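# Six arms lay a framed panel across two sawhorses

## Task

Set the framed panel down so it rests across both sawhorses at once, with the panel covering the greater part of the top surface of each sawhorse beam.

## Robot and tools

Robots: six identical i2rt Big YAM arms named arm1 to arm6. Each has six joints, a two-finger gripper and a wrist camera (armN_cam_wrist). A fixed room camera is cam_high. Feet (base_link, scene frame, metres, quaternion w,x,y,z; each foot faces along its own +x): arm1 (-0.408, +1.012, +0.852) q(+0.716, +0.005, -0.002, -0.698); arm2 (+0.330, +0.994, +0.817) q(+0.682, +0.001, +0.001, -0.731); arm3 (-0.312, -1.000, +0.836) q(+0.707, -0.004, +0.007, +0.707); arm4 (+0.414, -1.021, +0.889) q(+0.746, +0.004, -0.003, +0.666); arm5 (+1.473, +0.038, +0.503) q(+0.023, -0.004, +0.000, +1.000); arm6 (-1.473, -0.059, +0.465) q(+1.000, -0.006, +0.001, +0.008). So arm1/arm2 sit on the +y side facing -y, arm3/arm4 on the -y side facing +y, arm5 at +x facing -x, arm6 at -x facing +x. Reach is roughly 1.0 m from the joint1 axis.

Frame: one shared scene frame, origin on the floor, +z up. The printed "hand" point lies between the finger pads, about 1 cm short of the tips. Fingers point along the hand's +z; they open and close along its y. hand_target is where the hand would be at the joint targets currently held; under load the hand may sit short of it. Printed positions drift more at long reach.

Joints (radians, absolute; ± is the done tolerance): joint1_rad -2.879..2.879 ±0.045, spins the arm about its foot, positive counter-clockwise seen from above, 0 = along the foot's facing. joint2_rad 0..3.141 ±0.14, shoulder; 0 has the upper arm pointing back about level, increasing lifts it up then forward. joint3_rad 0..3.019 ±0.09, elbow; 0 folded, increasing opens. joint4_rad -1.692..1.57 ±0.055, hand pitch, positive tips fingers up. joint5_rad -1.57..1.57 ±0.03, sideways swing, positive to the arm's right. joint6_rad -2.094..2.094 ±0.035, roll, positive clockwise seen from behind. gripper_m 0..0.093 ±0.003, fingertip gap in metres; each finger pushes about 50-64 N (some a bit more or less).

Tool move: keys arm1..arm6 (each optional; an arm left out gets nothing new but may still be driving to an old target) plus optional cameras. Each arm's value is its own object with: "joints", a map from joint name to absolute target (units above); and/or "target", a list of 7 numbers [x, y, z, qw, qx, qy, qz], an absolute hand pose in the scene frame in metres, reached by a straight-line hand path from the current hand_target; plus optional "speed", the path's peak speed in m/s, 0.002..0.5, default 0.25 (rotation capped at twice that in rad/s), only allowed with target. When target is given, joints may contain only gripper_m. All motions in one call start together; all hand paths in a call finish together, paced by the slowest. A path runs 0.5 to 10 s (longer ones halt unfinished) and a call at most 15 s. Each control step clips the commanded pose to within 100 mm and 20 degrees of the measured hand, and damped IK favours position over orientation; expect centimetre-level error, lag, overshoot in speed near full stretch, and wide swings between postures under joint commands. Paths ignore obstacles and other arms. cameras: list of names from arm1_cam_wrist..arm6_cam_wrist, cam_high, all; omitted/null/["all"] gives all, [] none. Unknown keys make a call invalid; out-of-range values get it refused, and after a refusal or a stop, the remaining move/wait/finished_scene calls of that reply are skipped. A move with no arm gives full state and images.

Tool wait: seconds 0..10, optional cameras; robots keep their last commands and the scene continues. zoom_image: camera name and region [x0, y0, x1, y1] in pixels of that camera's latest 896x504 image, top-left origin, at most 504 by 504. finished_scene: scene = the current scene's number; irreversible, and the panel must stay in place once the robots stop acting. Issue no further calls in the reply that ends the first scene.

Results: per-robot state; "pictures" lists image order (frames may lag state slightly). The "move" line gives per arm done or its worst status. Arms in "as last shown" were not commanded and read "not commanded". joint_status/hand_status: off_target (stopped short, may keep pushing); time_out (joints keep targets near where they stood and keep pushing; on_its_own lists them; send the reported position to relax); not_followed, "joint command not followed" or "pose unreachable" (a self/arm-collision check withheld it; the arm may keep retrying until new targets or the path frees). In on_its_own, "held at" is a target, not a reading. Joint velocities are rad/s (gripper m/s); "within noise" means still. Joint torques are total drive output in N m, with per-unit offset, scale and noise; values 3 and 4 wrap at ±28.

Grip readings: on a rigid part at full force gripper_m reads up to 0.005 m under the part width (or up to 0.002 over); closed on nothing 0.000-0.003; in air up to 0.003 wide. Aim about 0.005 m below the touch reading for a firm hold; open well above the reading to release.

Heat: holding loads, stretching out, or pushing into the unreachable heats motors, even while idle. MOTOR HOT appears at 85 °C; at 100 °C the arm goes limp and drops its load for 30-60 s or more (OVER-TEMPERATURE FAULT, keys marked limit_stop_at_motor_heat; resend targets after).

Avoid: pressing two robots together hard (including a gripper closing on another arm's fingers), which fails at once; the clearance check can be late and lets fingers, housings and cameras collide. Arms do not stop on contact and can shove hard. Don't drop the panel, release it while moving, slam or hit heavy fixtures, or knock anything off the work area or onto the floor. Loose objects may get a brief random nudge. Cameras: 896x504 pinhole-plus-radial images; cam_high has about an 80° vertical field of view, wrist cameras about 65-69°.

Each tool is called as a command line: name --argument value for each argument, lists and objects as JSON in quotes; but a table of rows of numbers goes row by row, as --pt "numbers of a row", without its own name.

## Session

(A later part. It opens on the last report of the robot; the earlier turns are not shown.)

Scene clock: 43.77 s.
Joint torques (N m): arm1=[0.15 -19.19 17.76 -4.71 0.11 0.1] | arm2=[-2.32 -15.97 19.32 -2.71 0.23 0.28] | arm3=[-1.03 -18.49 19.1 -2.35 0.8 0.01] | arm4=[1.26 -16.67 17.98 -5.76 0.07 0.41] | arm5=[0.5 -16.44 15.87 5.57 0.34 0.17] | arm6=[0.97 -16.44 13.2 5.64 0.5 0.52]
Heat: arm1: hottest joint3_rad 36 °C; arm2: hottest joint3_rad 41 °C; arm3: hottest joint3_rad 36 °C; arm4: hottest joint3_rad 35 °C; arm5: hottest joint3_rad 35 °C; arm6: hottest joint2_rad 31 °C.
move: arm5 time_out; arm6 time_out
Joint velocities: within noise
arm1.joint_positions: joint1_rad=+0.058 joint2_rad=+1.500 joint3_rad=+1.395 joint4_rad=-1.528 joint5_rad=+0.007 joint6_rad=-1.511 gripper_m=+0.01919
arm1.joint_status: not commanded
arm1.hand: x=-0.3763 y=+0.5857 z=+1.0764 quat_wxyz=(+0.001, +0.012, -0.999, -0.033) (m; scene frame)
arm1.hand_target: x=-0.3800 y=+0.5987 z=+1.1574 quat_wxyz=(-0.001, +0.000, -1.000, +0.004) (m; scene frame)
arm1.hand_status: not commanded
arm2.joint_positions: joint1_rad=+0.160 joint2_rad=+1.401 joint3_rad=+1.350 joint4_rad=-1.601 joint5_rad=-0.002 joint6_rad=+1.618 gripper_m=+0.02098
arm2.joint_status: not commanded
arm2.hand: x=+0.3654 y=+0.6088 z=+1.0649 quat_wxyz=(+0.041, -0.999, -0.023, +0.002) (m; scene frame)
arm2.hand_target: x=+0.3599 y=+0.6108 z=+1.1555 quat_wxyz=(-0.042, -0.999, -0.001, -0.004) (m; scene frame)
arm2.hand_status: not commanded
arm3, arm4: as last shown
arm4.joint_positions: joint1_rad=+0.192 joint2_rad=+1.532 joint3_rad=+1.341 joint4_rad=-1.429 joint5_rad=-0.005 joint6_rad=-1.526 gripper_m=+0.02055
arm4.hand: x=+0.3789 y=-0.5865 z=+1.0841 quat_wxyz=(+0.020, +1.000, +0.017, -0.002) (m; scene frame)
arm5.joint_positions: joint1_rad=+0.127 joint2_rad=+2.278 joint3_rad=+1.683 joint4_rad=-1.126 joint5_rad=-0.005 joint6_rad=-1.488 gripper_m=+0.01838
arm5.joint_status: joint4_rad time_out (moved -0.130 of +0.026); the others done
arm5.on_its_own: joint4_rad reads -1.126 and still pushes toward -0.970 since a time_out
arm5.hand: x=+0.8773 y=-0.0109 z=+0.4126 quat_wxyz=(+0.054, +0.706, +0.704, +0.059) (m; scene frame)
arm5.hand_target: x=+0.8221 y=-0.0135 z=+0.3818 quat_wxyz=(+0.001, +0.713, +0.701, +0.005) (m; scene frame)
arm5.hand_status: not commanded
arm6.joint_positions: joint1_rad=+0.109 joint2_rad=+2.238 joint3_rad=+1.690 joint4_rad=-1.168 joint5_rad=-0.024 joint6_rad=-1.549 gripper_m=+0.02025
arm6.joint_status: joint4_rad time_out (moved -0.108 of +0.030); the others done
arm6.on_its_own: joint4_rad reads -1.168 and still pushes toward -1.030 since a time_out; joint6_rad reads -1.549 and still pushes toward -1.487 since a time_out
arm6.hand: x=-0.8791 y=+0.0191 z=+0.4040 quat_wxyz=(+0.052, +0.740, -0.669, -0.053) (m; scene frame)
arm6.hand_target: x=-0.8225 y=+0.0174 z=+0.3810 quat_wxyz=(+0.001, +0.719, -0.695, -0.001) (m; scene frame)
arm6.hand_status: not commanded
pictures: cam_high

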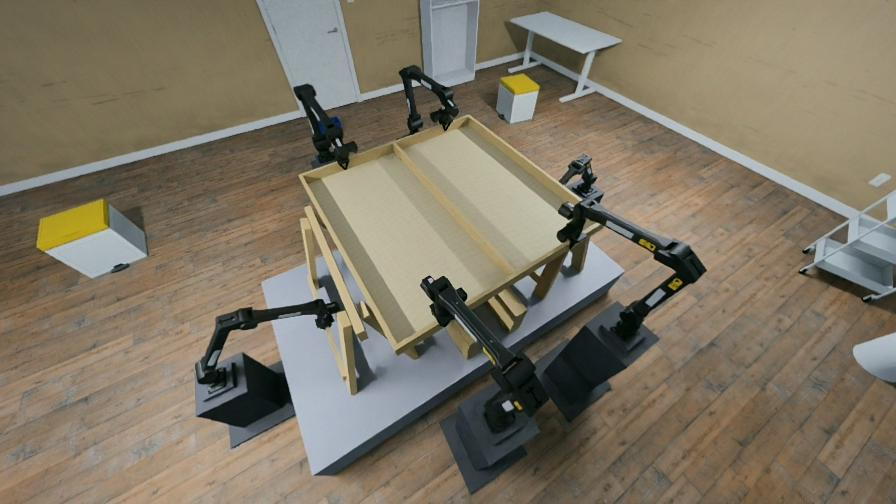

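move --arm5 '{"joints":{"joint2_rad":2.54,"joint3_rad":2.09,"joint4_rad":-1.121}}' --arm6 '{"joints":{"joint2_rad":2.499,"joint3_rad":2.1045,"joint4_rad":-1.176}}'

zoom_image --camera "cam_high" --region '[280, 180, 460, 420]'

zoom_image --camera "cam_high" --region '[440, 110, 640, 310]'

Scene clock: 46.77 s.
Joint torques (N m): arm1=[0.15 -19.19 17.76 -4.71 0.11 0.1] | arm2=[-2.32 -16.03 19.3 -2.71 0.23 0.28] | arm3=[-0.91 -18.55 19.07 -2.32 0.79 0.01] | arm4=[1.03 -16.85 17.99 -5.78 0.06 0.4] | arm5=[0.62 -18.43 16.34 5.64 0.41 0.28] | arm6=[1.03 -17.9 14.04 5.87 0.48 0.54]
Heat: arm1: hottest joint3_rad 37 °C; arm2: hottest joint3_rad 41 °C; arm3: hottest joint3_rad 36 °C; arm4: hottest joint3_rad 37 °C; arm5: hottest joint3_rad 36 °C; arm6: hottest joint2_rad 31 °C.
move: arm5 time_out; arm6 time_out
Joint velocities: within noise
arm1, arm2, arm3, arm4: as last shown
arm5.joint_positions: joint1_rad=+0.127 joint2_rad=+2.446 joint3_rad=+2.017 joint4_rad=-1.279 joint5_rad=-0.007 joint6_rad=-1.500 gripper_m=+0.01901
arm5.joint_status: joint4_rad time_out (moved -0.153 of +0.005); the others done
arm5.on_its_own: joint4_rad reads -1.279 and still pushes toward -1.121 since a time_out
arm5.hand: x=+0.8064 y=-0.0164 z=+0.4142 quat_wxyz=(+0.050, +0.702, +0.708, +0.052) (m; scene frame)
arm5.hand_target: x=+0.7600 y=-0.0186 z=+0.3718 quat_wxyz=(+0.001, +0.713, +0.701, +0.005) (m; scene frame)
arm5.hand_status: not commanded
arm6.joint_positions: joint1_rad=+0.109 joint2_rad=+2.409 joint3_rad=+2.017 joint4_rad=-1.319 joint5_rad=-0.023 joint6_rad=-1.551 gripper_m=+0.02046
arm6.joint_status: joint4_rad time_out (moved -0.152 of -0.008); the others done
arm6.on_its_own: joint4_rad reads -1.319 and still pushes toward -1.176 since a time_out; joint6_rad reads -1.551 and still pushes toward -1.487 since a time_out
arm6.hand: x=-0.8122 y=+0.0273 z=+0.4042 quat_wxyz=(+0.050, +0.741, -0.668, -0.052) (m; scene frame)
arm6.hand_target: x=-0.7604 y=+0.0246 z=+0.3702 quat_wxyz=(+0.001, +0.719, -0.695, -0.001) (m; scene frame)
arm6.hand_status: not commanded
pictures: arm1_cam_wrist, arm2_cam_wrist, arm3_cam_wrist, arm4_cam_wrist, arm5_cam_wrist, arm6_cam_wrist, cam_high

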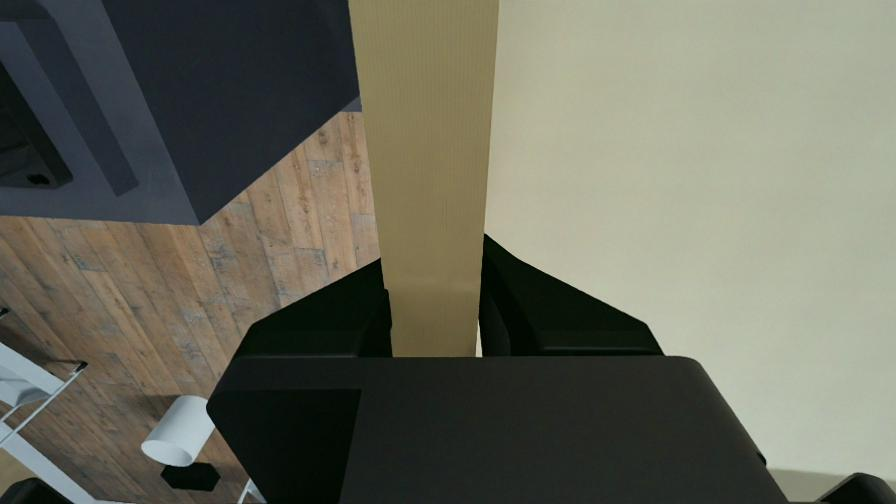

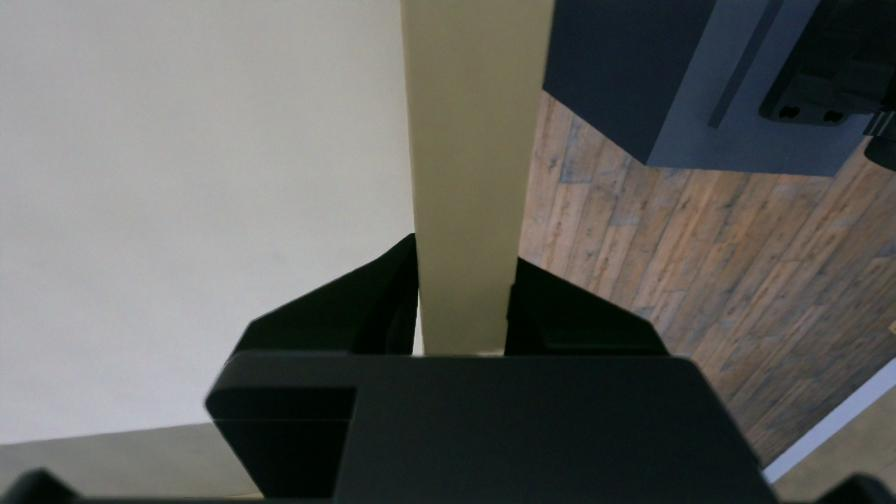

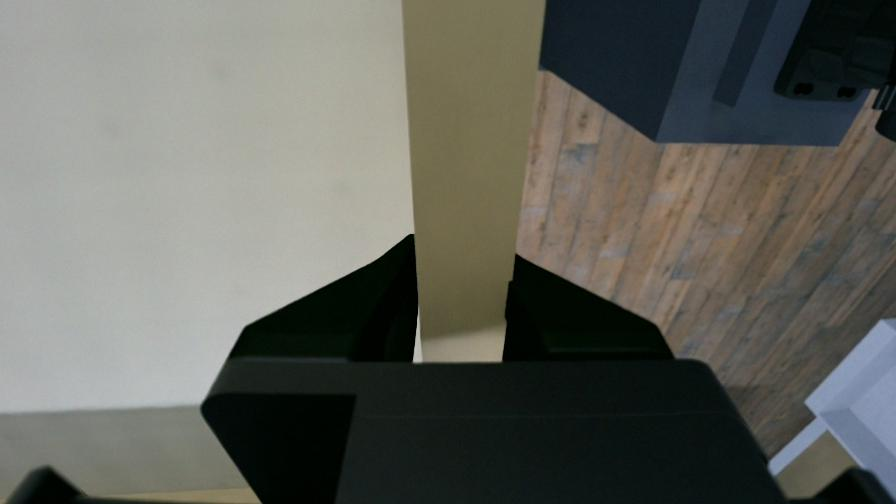

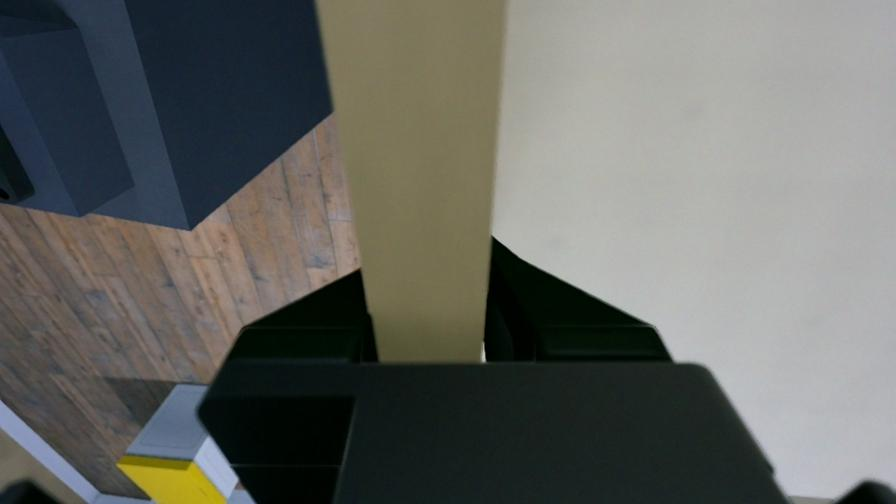

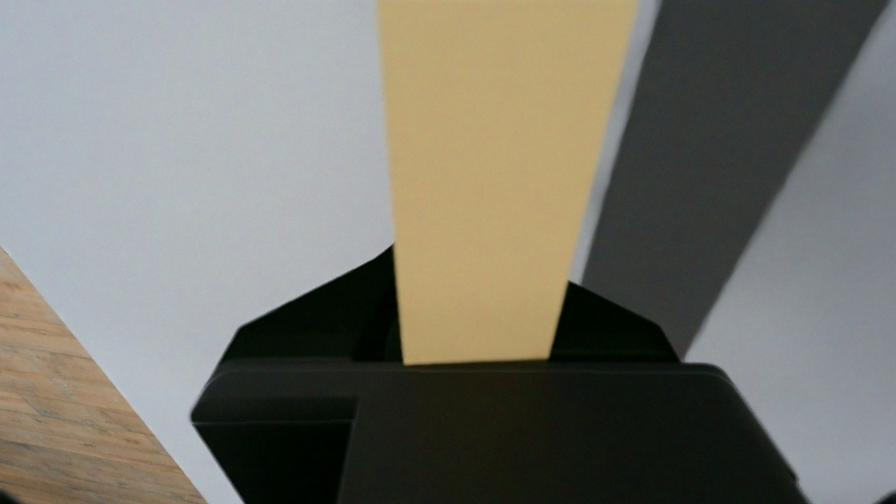

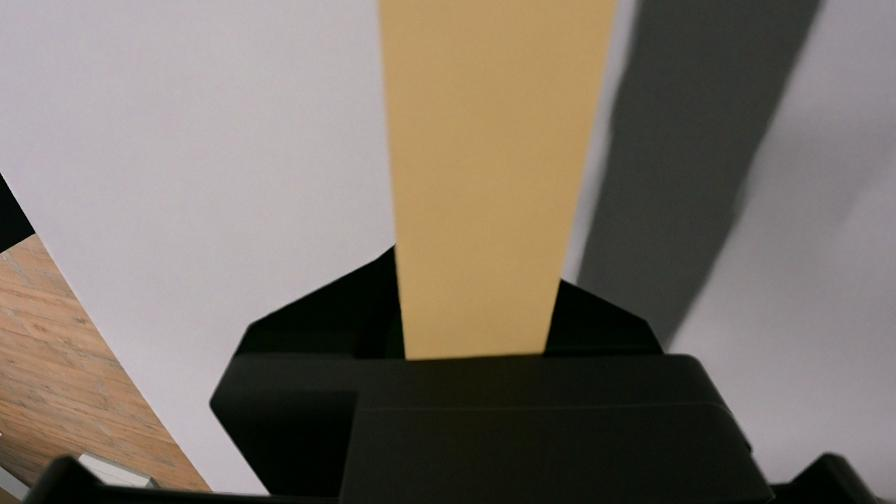

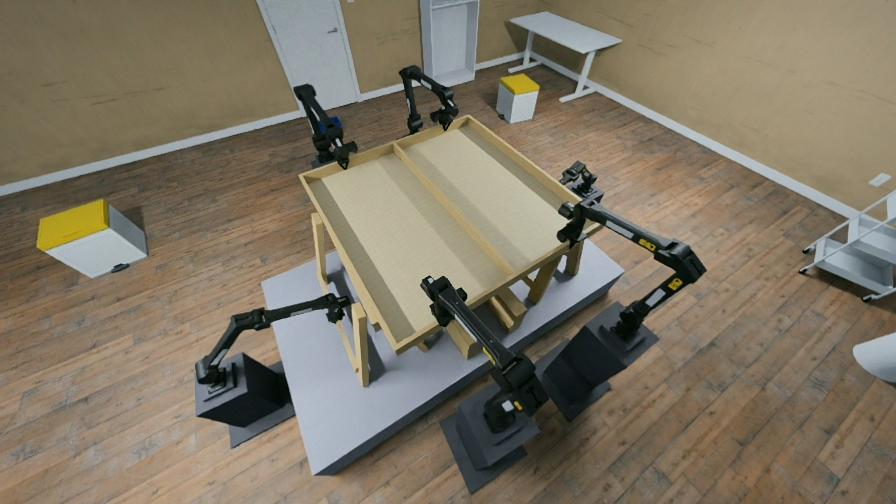

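Scaled by 2.100.

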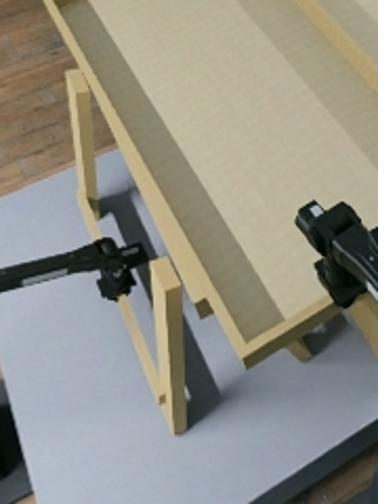

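Scaled by 2.520.

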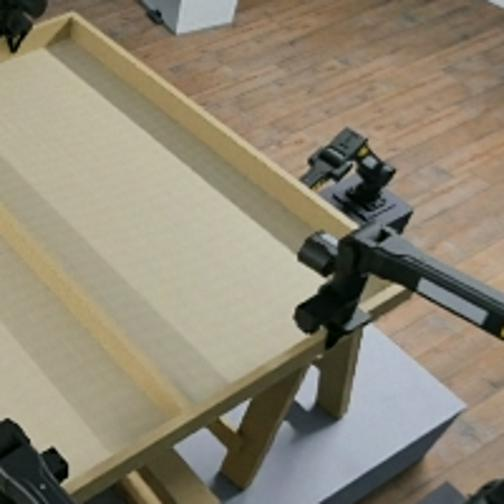

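move --arm5 '{"joints":{"joint2_rad":2.642,"joint3_rad":2.282,"joint4_rad":-1.211}}' --arm6 '{"joints":{"joint2_rad":2.605,"joint3_rad":2.299,"joint4_rad":-1.265}}' --cameras '["cam_high"]'

zoom_image --camera "cam_high" --region '[280, 180, 460, 420]'

Scene clock: 49.43 s.
Joint torques (N m): arm1=[0.15 -19.14 17.76 -4.7 0.11 0.1] | arm2=[-2.32 -15.97 19.33 -2.71 0.23 0.29] | arm3=[-0.97 -18.49 19.1 -2.33 0.8 0.01] | arm4=[1.2 -16.85 18 -5.74 0.06 0.41] | arm5=[0.56 -18.14 18.56 5.79 0.32 0.28] | arm6=[1.08 -18.37 14.75 6.24 0.43 0.53]
Heat: arm1: hottest joint3_rad 38 °C; arm2: hottest joint3_rad 41 °C; arm3: hottest joint3_rad 36 °C; arm4: hottest joint3_rad 38 °C; arm5: hottest joint3_rad 36 °C; arm6: hottest joint2_rad 31 °C.
move: arm5 time_out; arm6 time_out
Joint velocities: within noise
arm1, arm2, arm3, arm4: as last shown
arm5.joint_positions: joint1_rad=+0.127 joint2_rad=+2.532 joint3_rad=+2.188 joint4_rad=-1.374 joint5_rad=-0.005 joint6_rad=-1.501 gripper_m=+0.01843
arm5.joint_status: joint3_rad time_out (moved +0.171 of +0.265); joint4_rad time_out (moved -0.095 of +0.068); the others done
arm5.on_its_own: joint3_rad reads +2.188 and still pushes toward +2.282 since a time_out; joint4_rad reads -1.374 and still pushes toward -1.211 since a time_out
arm5.hand: x=+0.7816 y=-0.0180 z=+0.4147 quat_wxyz=(+0.053, +0.702, +0.708, +0.057) (m; scene frame)
arm5.hand_target: x=+0.7326 y=-0.0209 z=+0.3661 quat_wxyz=(+0.001, +0.713, +0.701, +0.005) (m; scene frame)
arm5.hand_status: not commanded
arm6.joint_positions: joint1_rad=+0.109 joint2_rad=+2.506 joint3_rad=+2.205 joint4_rad=-1.418 joint5_rad=-0.022 joint6_rad=-1.549 gripper_m=+0.01998
arm6.joint_status: joint3_rad time_out (moved +0.188 of +0.282); joint4_rad time_out (moved -0.099 of +0.054); the others done
arm6.on_its_own: joint3_rad reads +2.205 and still pushes toward +2.299 since a time_out; joint4_rad reads -1.418 and still pushes toward -1.265 since a time_out; joint6_rad reads -1.549 and still pushes toward -1.487 since a time_out
arm6.hand: x=-0.7844 y=+0.0306 z=+0.4045 quat_wxyz=(+0.054, +0.740, -0.668, -0.054) (m; scene frame)
arm6.hand_target: x=-0.7328 y=+0.0278 z=+0.3649 quat_wxyz=(+0.001, +0.719, -0.695, -0.002) (m; scene frame)
arm6.hand_status: not commanded
pictures: cam_high

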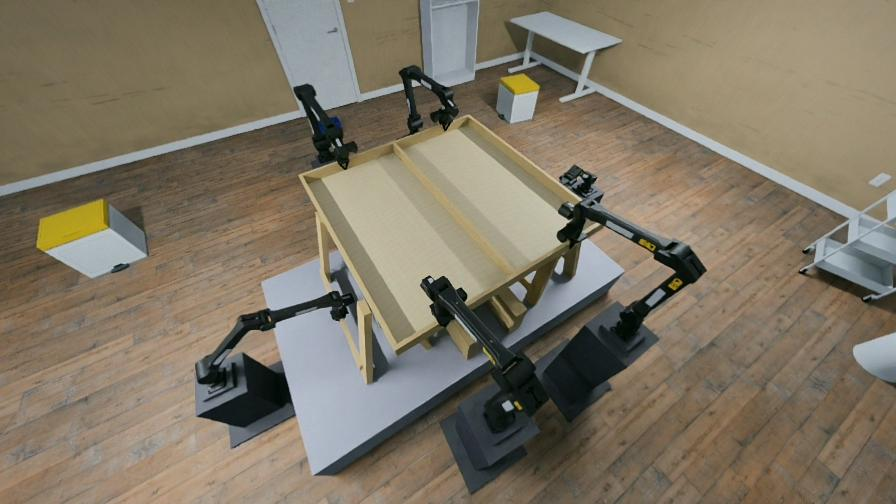

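Scaled by 2.100.

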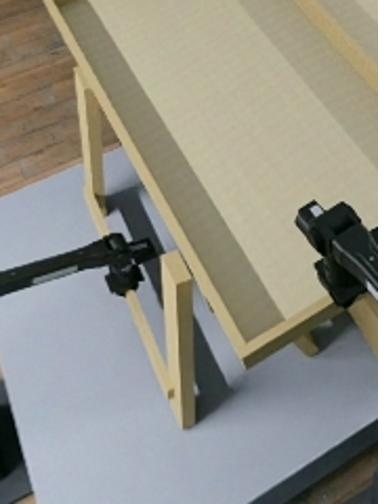

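move --arm1 '{"target":[-0.38,0.590,1.06,0,0,1,0],"speed":0.05}' --arm2 '{"target":[0.36,0.6,1.075,0,1,0,0],"speed":0.05}' --arm3 '{"target":[-0.36,-0.599,1.06,0,0,1,0],"speed":0.05}' --arm4 '{"target":[0.38,-0.590,1.06,0,1,0,0],"speed":0.05}'

zoom_image --camera "cam_high" --region '[280, 180, 460, 420]'

Scene clock: 52.37 s.
Joint torques (N m): arm1=[-0.09 -16.38 11.18 -1.52 0.56 0.08] | arm2=[-2.49 -12.75 13.86 -1.21 0.69 0.29] | arm3=[-1.08 -17.44 12.49 -1.14 0.43 -0.04] | arm4=[1.14 -15.09 10.03 -2.88 -0.24 0.35] | arm5=[0.56 -18.2 18.56 5.78 0.31 0.28] | arm6=[0.97 -18.37 14.76 6.23 0.43 0.52]
Heat: arm1: hottest joint3_rad 39 °C; arm2: hottest joint3_rad 41 °C; arm3: hottest joint3_rad 36 °C; arm4: hottest joint3_rad 38 °C; arm5: hottest joint3_rad 37 °C; arm6: hottest joint3_rad 32 °C.
move: arm1 off_target; arm2 off_target; arm3 off_target; arm4 off_target
Joint velocities: within noise
arm1.joint_positions: joint1_rad=+0.058 joint2_rad=+1.500 joint3_rad=+1.257 joint4_rad=-1.360 joint5_rad=-0.004 joint6_rad=-1.511 gripper_m=+0.01806
arm1.joint_status: not commanded
arm1.hand: x=-0.3739 y=+0.5876 z=+1.0245 quat_wxyz=(-0.006, +0.012, -1.000, -0.018) (m; scene frame)
arm1.hand_target: x=-0.3797 y=+0.5906 z=+1.0585 quat_wxyz=(+0.000, +0.000, -1.000, +0.000) (m; scene frame)
arm1.hand_status: off_target (0.036 m and 2.5 deg from the pose sent, 0.017 m and 4.0 deg at the start)
arm2.joint_positions: joint1_rad=+0.161 joint2_rad=+1.415 joint3_rad=+1.258 joint4_rad=-1.508 joint5_rad=-0.013 joint6_rad=+1.618 gripper_m=+0.02068
arm2.joint_status: not commanded
arm2.hand: x=+0.3675 y=+0.6111 z=+1.0247 quat_wxyz=(+0.048, -0.999, -0.023, -0.003) (m; scene frame)
arm2.hand_target: x=+0.3602 y=+0.6030 z=+1.0733 quat_wxyz=(+0.000, -1.000, +0.000, -0.001) (m; scene frame)
arm2.hand_status: off_target (0.052 m and 6.1 deg from the pose sent, 0.014 m and 5.4 deg at the start)
arm3.joint_positions: joint1_rad=+0.140 joint2_rad=+1.430 joint3_rad=+1.223 joint4_rad=-1.416 joint5_rad=-0.002 joint6_rad=+1.689 gripper_m=+0.01934
arm3.joint_status: not commanded
arm3.hand: x=-0.3656 y=-0.6040 z=+1.0189 quat_wxyz=(+0.001, +0.010, -0.999, +0.034) (m; scene frame)
arm3.hand_target: x=-0.3601 y=-0.6005 z=+1.0585 quat_wxyz=(+0.000, +0.000, -1.000, +0.000) (m; scene frame)
arm3.hand_status: off_target (0.042 m and 4.1 deg from the pose sent, 0.028 m and 5.3 deg at the start)
arm4.joint_positions: joint1_rad=+0.193 joint2_rad=+1.565 joint3_rad=+1.228 joint4_rad=-1.246 joint5_rad=+0.003 joint6_rad=-1.522 gripper_m=+0.01970
arm4.joint_status: not commanded
arm4.hand: x=+0.3791 y=-0.5788 z=+1.0283 quat_wxyz=(+0.001, +1.000, +0.016, +0.002) (m; scene frame)
arm4.hand_target: x=+0.3800 y=-0.5896 z=+1.0583 quat_wxyz=(-0.001, +1.000, +0.000, +0.000) (m; scene frame)
arm4.hand_status: off_target (0.034 m and 1.8 deg from the pose sent, 0.024 m and 3.0 deg at the start)
arm5, arm6: as last shown
arm5.on_its_own: joint3_rad reads +2.188 and still pushes toward +2.282 since a time_out; joint4_rad reads -1.374 and still pushes toward -1.211 since a time_out
arm6.on_its_own: joint3_rad reads +2.205 and still pushes toward +2.299 since a time_out; joint4_rad reads -1.418 and still pushes toward -1.265 since a time_out; joint6_rad reads -1.549 and still pushes toward -1.487 since a time_out
pictures: arm1_cam_wrist, arm2_cam_wrist, arm3_cam_wrist, arm4_cam_wrist, arm5_cam_wrist, arm6_cam_wrist, cam_high

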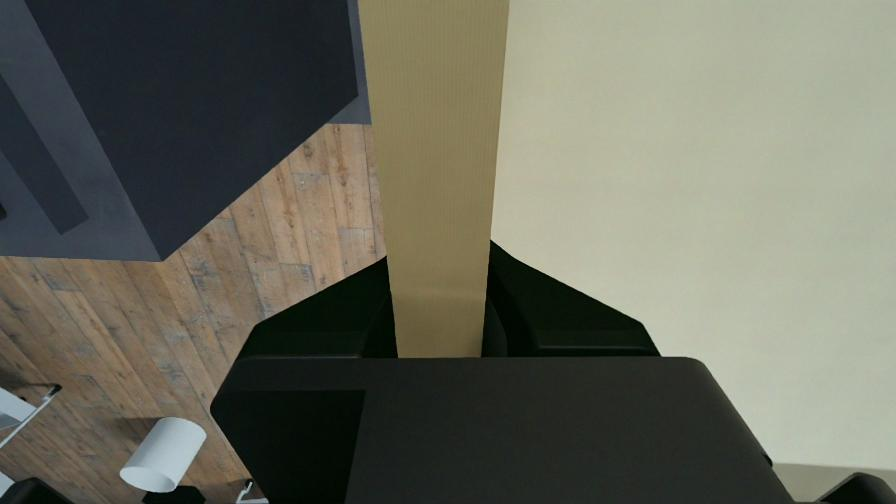

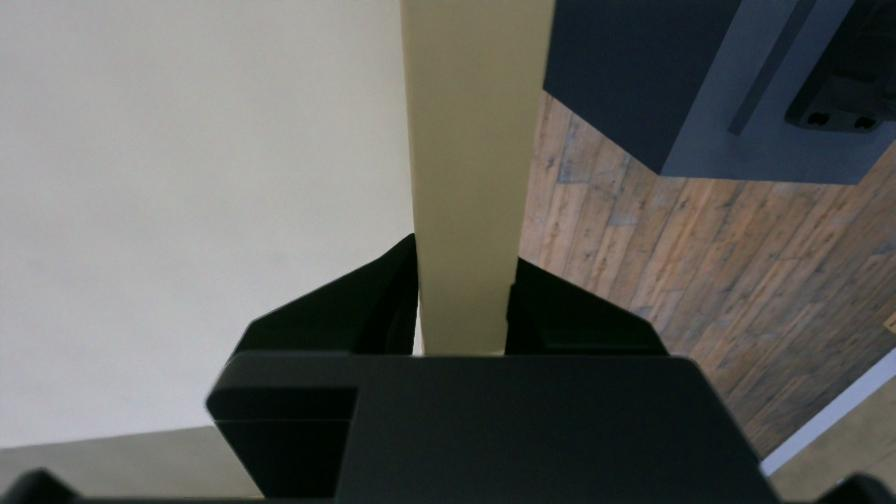

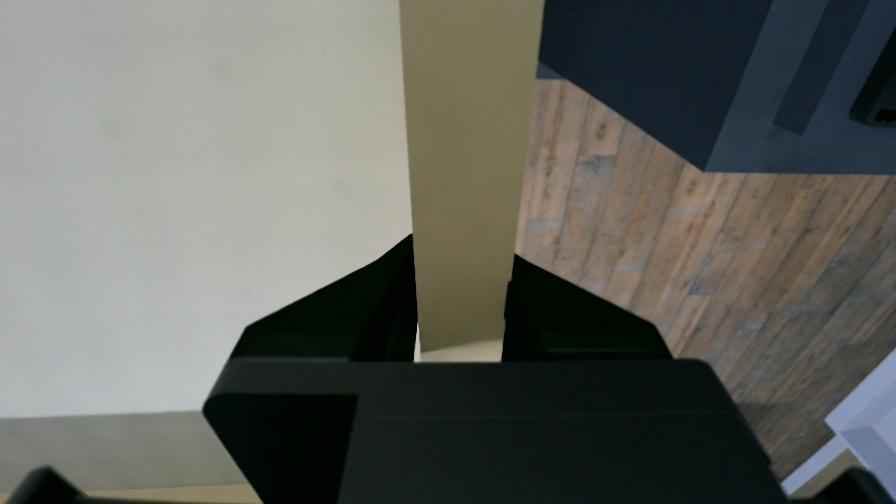

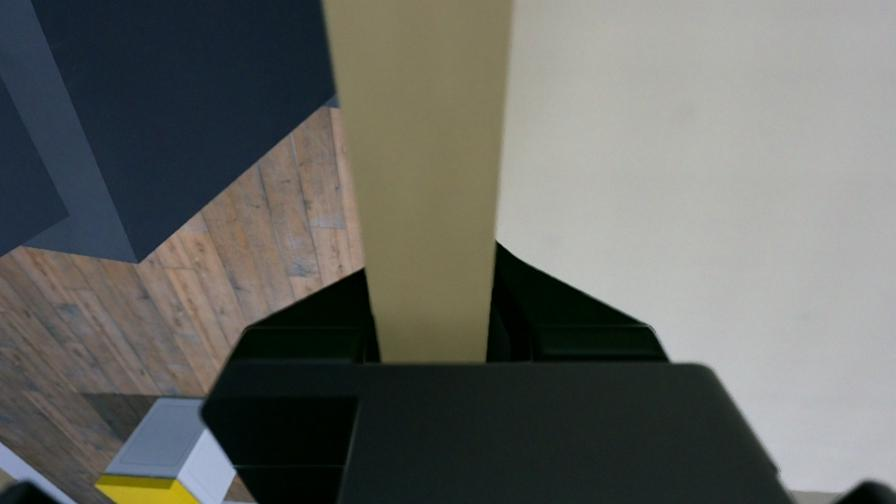

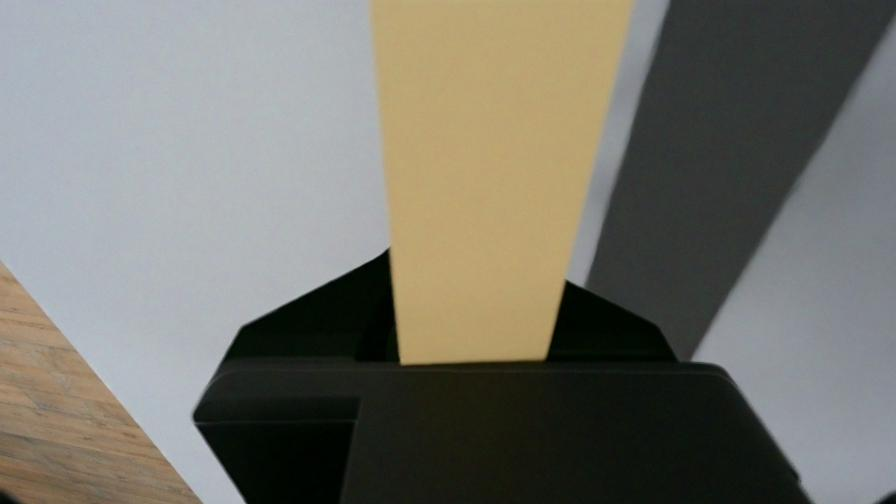

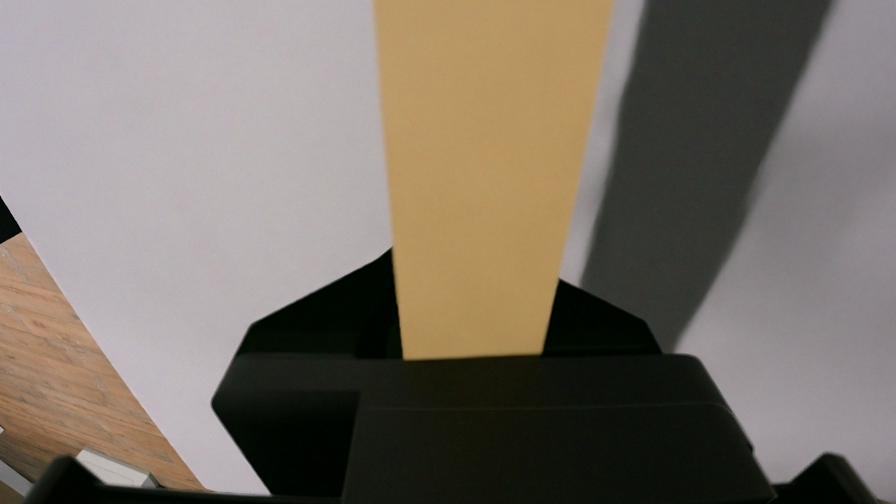

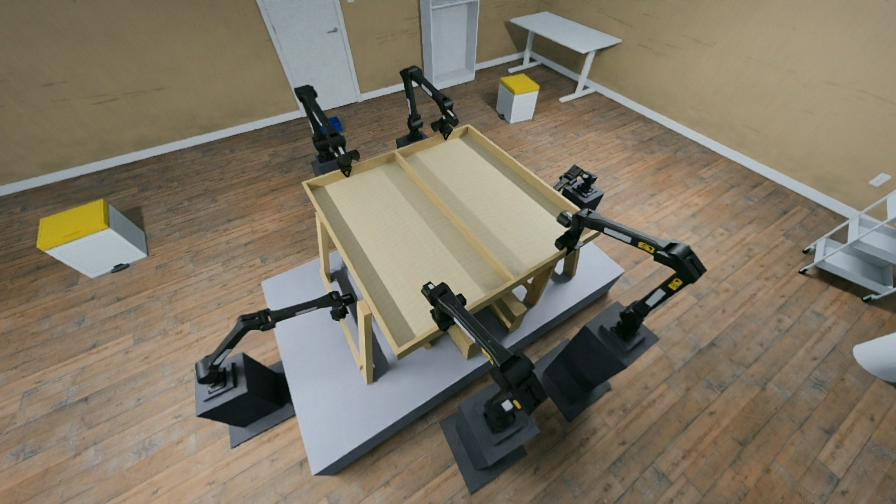

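Scaled by 2.100.

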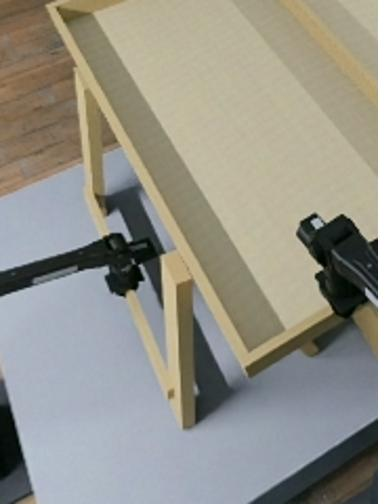

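move --arm1 '{"target":[-0.38,0.590,1.02,0,0,1,0],"speed":0.05}' --arm2 '{"target":[0.36,0.605,1.025,0,1,0,0],"speed":0.05}' --arm3 '{"target":[-0.36,-0.600,1.02,0,0,1,0],"speed":0.05}' --arm4 '{"target":[0.38,-0.585,1.02,0,1,0,0],"speed":0.05}' --cameras '["cam_high"]'

zoom_image --camera "cam_high" --region '[280, 180, 460, 420]'

Scene clock: 58.03 s.
Joint torques (N m): arm1=[-0.26 -14.04 7.77 0.64 0.36 0.06] | arm2=[-2.49 -10.46 9.42 0.55 0.55 0.28] | arm3=[-1.2 -14.45 8.8 0.7 0.57 -0.05] | arm4=[0.97 -12.63 7.69 -0.84 -0.1 0.36] | arm5=[0.56 -18.14 18.51 5.79 0.32 0.28] | arm6=[1.08 -18.43 14.75 6.26 0.44 0.52]
Heat: arm1: hottest joint3_rad 39 °C; arm2: hottest joint3_rad 42 °C; arm3: hottest joint3_rad 36 °C; arm4: hottest joint3_rad 38 °C; arm5: hottest joint3_rad 39 °C; arm6: hottest joint3_rad 33 °C.
move: arm1 done; arm2 off_target; arm3 off_target; arm4 off_target
Joint velocities: within noise
arm1.joint_positions: joint1_rad=+0.058 joint2_rad=+1.494 joint3_rad=+1.225 joint4_rad=-1.315 joint5_rad=+0.001 joint6_rad=-1.511 gripper_m=+0.01764
arm1.joint_status: not commanded
arm1.hand: x=-0.3747 y=+0.5879 z=+1.0147 quat_wxyz=(-0.004, +0.011, -1.000, -0.009) (m; scene frame)
arm1.hand_target: x=-0.3798 y=+0.5900 z=+1.0199 quat_wxyz=(+0.000, +0.000, -1.000, +0.000) (m; scene frame)
arm1.hand_status: done (0.008 m and 1.7 deg from the pose sent, 0.008 m and 2.5 deg at the start)
arm2.joint_positions: joint1_rad=+0.161 joint2_rad=+1.394 joint3_rad=+1.195 joint4_rad=-1.421 joint5_rad=-0.009 joint6_rad=+1.618 gripper_m=+0.01938
arm2.joint_status: not commanded
arm2.hand: x=+0.3667 y=+0.6111 z=+1.0079 quat_wxyz=(+0.026, -0.999, -0.023, -0.003) (m; scene frame)
arm2.hand_target: x=+0.3600 y=+0.6054 z=+1.0248 quat_wxyz=(+0.000, -1.000, +0.000, +0.000) (m; scene frame)
arm2.hand_status: off_target (0.019 m and 4.0 deg from the pose sent, 0.010 m and 6.1 deg at the start)
arm3.joint_positions: joint1_rad=+0.140 joint2_rad=+1.415 joint3_rad=+1.184 joint4_rad=-1.358 joint5_rad=-0.005 joint6_rad=+1.689 gripper_m=+0.01848
arm3.joint_status: not commanded
arm3.hand: x=-0.3664 y=-0.6035 z=+1.0096 quat_wxyz=(+0.004, +0.010, -1.000, +0.017) (m; scene frame)
arm3.hand_target: x=-0.3601 y=-0.6002 z=+1.0200 quat_wxyz=(+0.000, +0.000, -1.000, +0.000) (m; scene frame)
arm3.hand_status: off_target (0.013 m and 2.3 deg from the pose sent, 0.007 m and 4.1 deg at the start)
arm4.joint_positions: joint1_rad=+0.193 joint2_rad=+1.577 joint3_rad=+1.199 joint4_rad=-1.197 joint5_rad=+0.000 joint6_rad=-1.522 gripper_m=+0.01928
arm4.joint_status: not commanded
arm4.hand: x=+0.3784 y=-0.5775 z=+1.0127 quat_wxyz=(-0.003, +1.000, +0.016, +0.000) (m; scene frame)
arm4.hand_target: x=+0.3800 y=-0.5847 z=+1.0199 quat_wxyz=(+0.000, +1.000, +0.000, +0.000) (m; scene frame)
arm4.hand_status: off_target (0.011 m and 1.9 deg from the pose sent, 0.010 m and 1.8 deg at the start)
arm5.joint_positions: joint1_rad=+0.127 joint2_rad=+2.532 joint3_rad=+2.189 joint4_rad=-1.374 joint5_rad=-0.005 joint6_rad=-1.501 gripper_m=+0.01844
arm5.joint_status: not commanded
arm5.on_its_own: joint3_rad reads +2.189 and still pushes toward +2.282 since a time_out; joint4_rad reads -1.374 and still pushes toward -1.211 since a time_out
arm5.hand: x=+0.7815 y=-0.0180 z=+0.4147 quat_wxyz=(+0.053, +0.702, +0.708, +0.057) (m; scene frame)
arm5.hand_target: x=+0.7324 y=-0.0209 z=+0.3662 quat_wxyz=(+0.001, +0.713, +0.701, +0.005) (m; scene frame)
arm5.hand_status: not commanded
arm6.joint_positions: joint1_rad=+0.109 joint2_rad=+2.506 joint3_rad=+2.206 joint4_rad=-1.418 joint5_rad=-0.022 joint6_rad=-1.549 gripper_m=+0.01998
arm6.joint_status: not commanded
arm6.on_its_own: joint3_rad reads +2.206 and still pushes toward +2.299 since a time_out; joint4_rad reads -1.418 and still pushes toward -1.265 since a time_out; joint6_rad reads -1.549 and still pushes toward -1.487 since a time_out
arm6.hand: x=-0.7844 y=+0.0306 z=+0.4044 quat_wxyz=(+0.054, +0.740, -0.668, -0.054) (m; scene frame)
arm6.hand_target: x=-0.7328 y=+0.0278 z=+0.3649 quat_wxyz=(+0.001, +0.719, -0.695, -0.001) (m; scene frame)
arm6.hand_status: not commanded
pictures: cam_high

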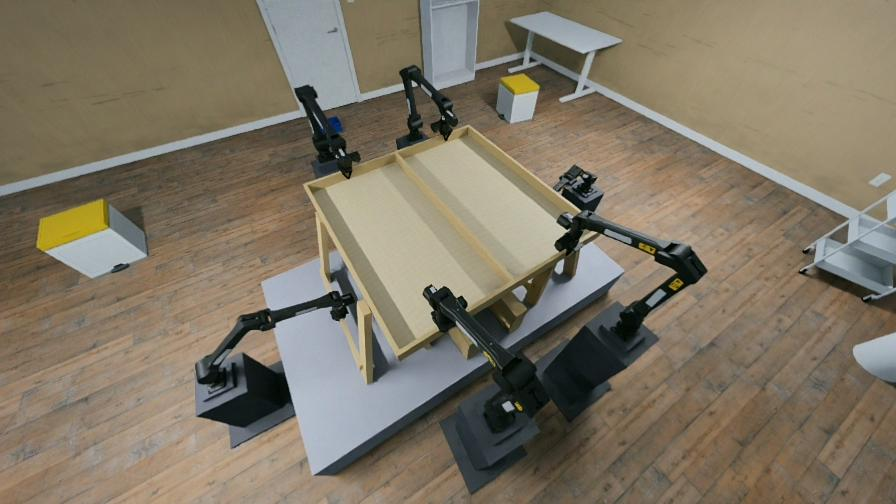

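Scaled by 2.100.

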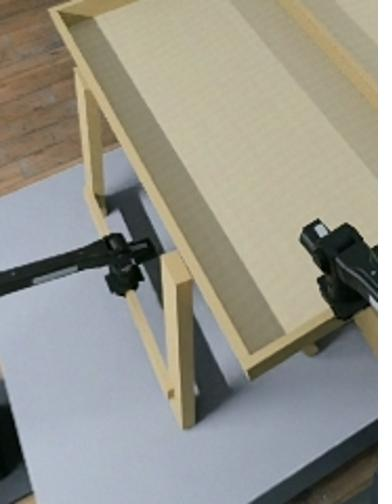

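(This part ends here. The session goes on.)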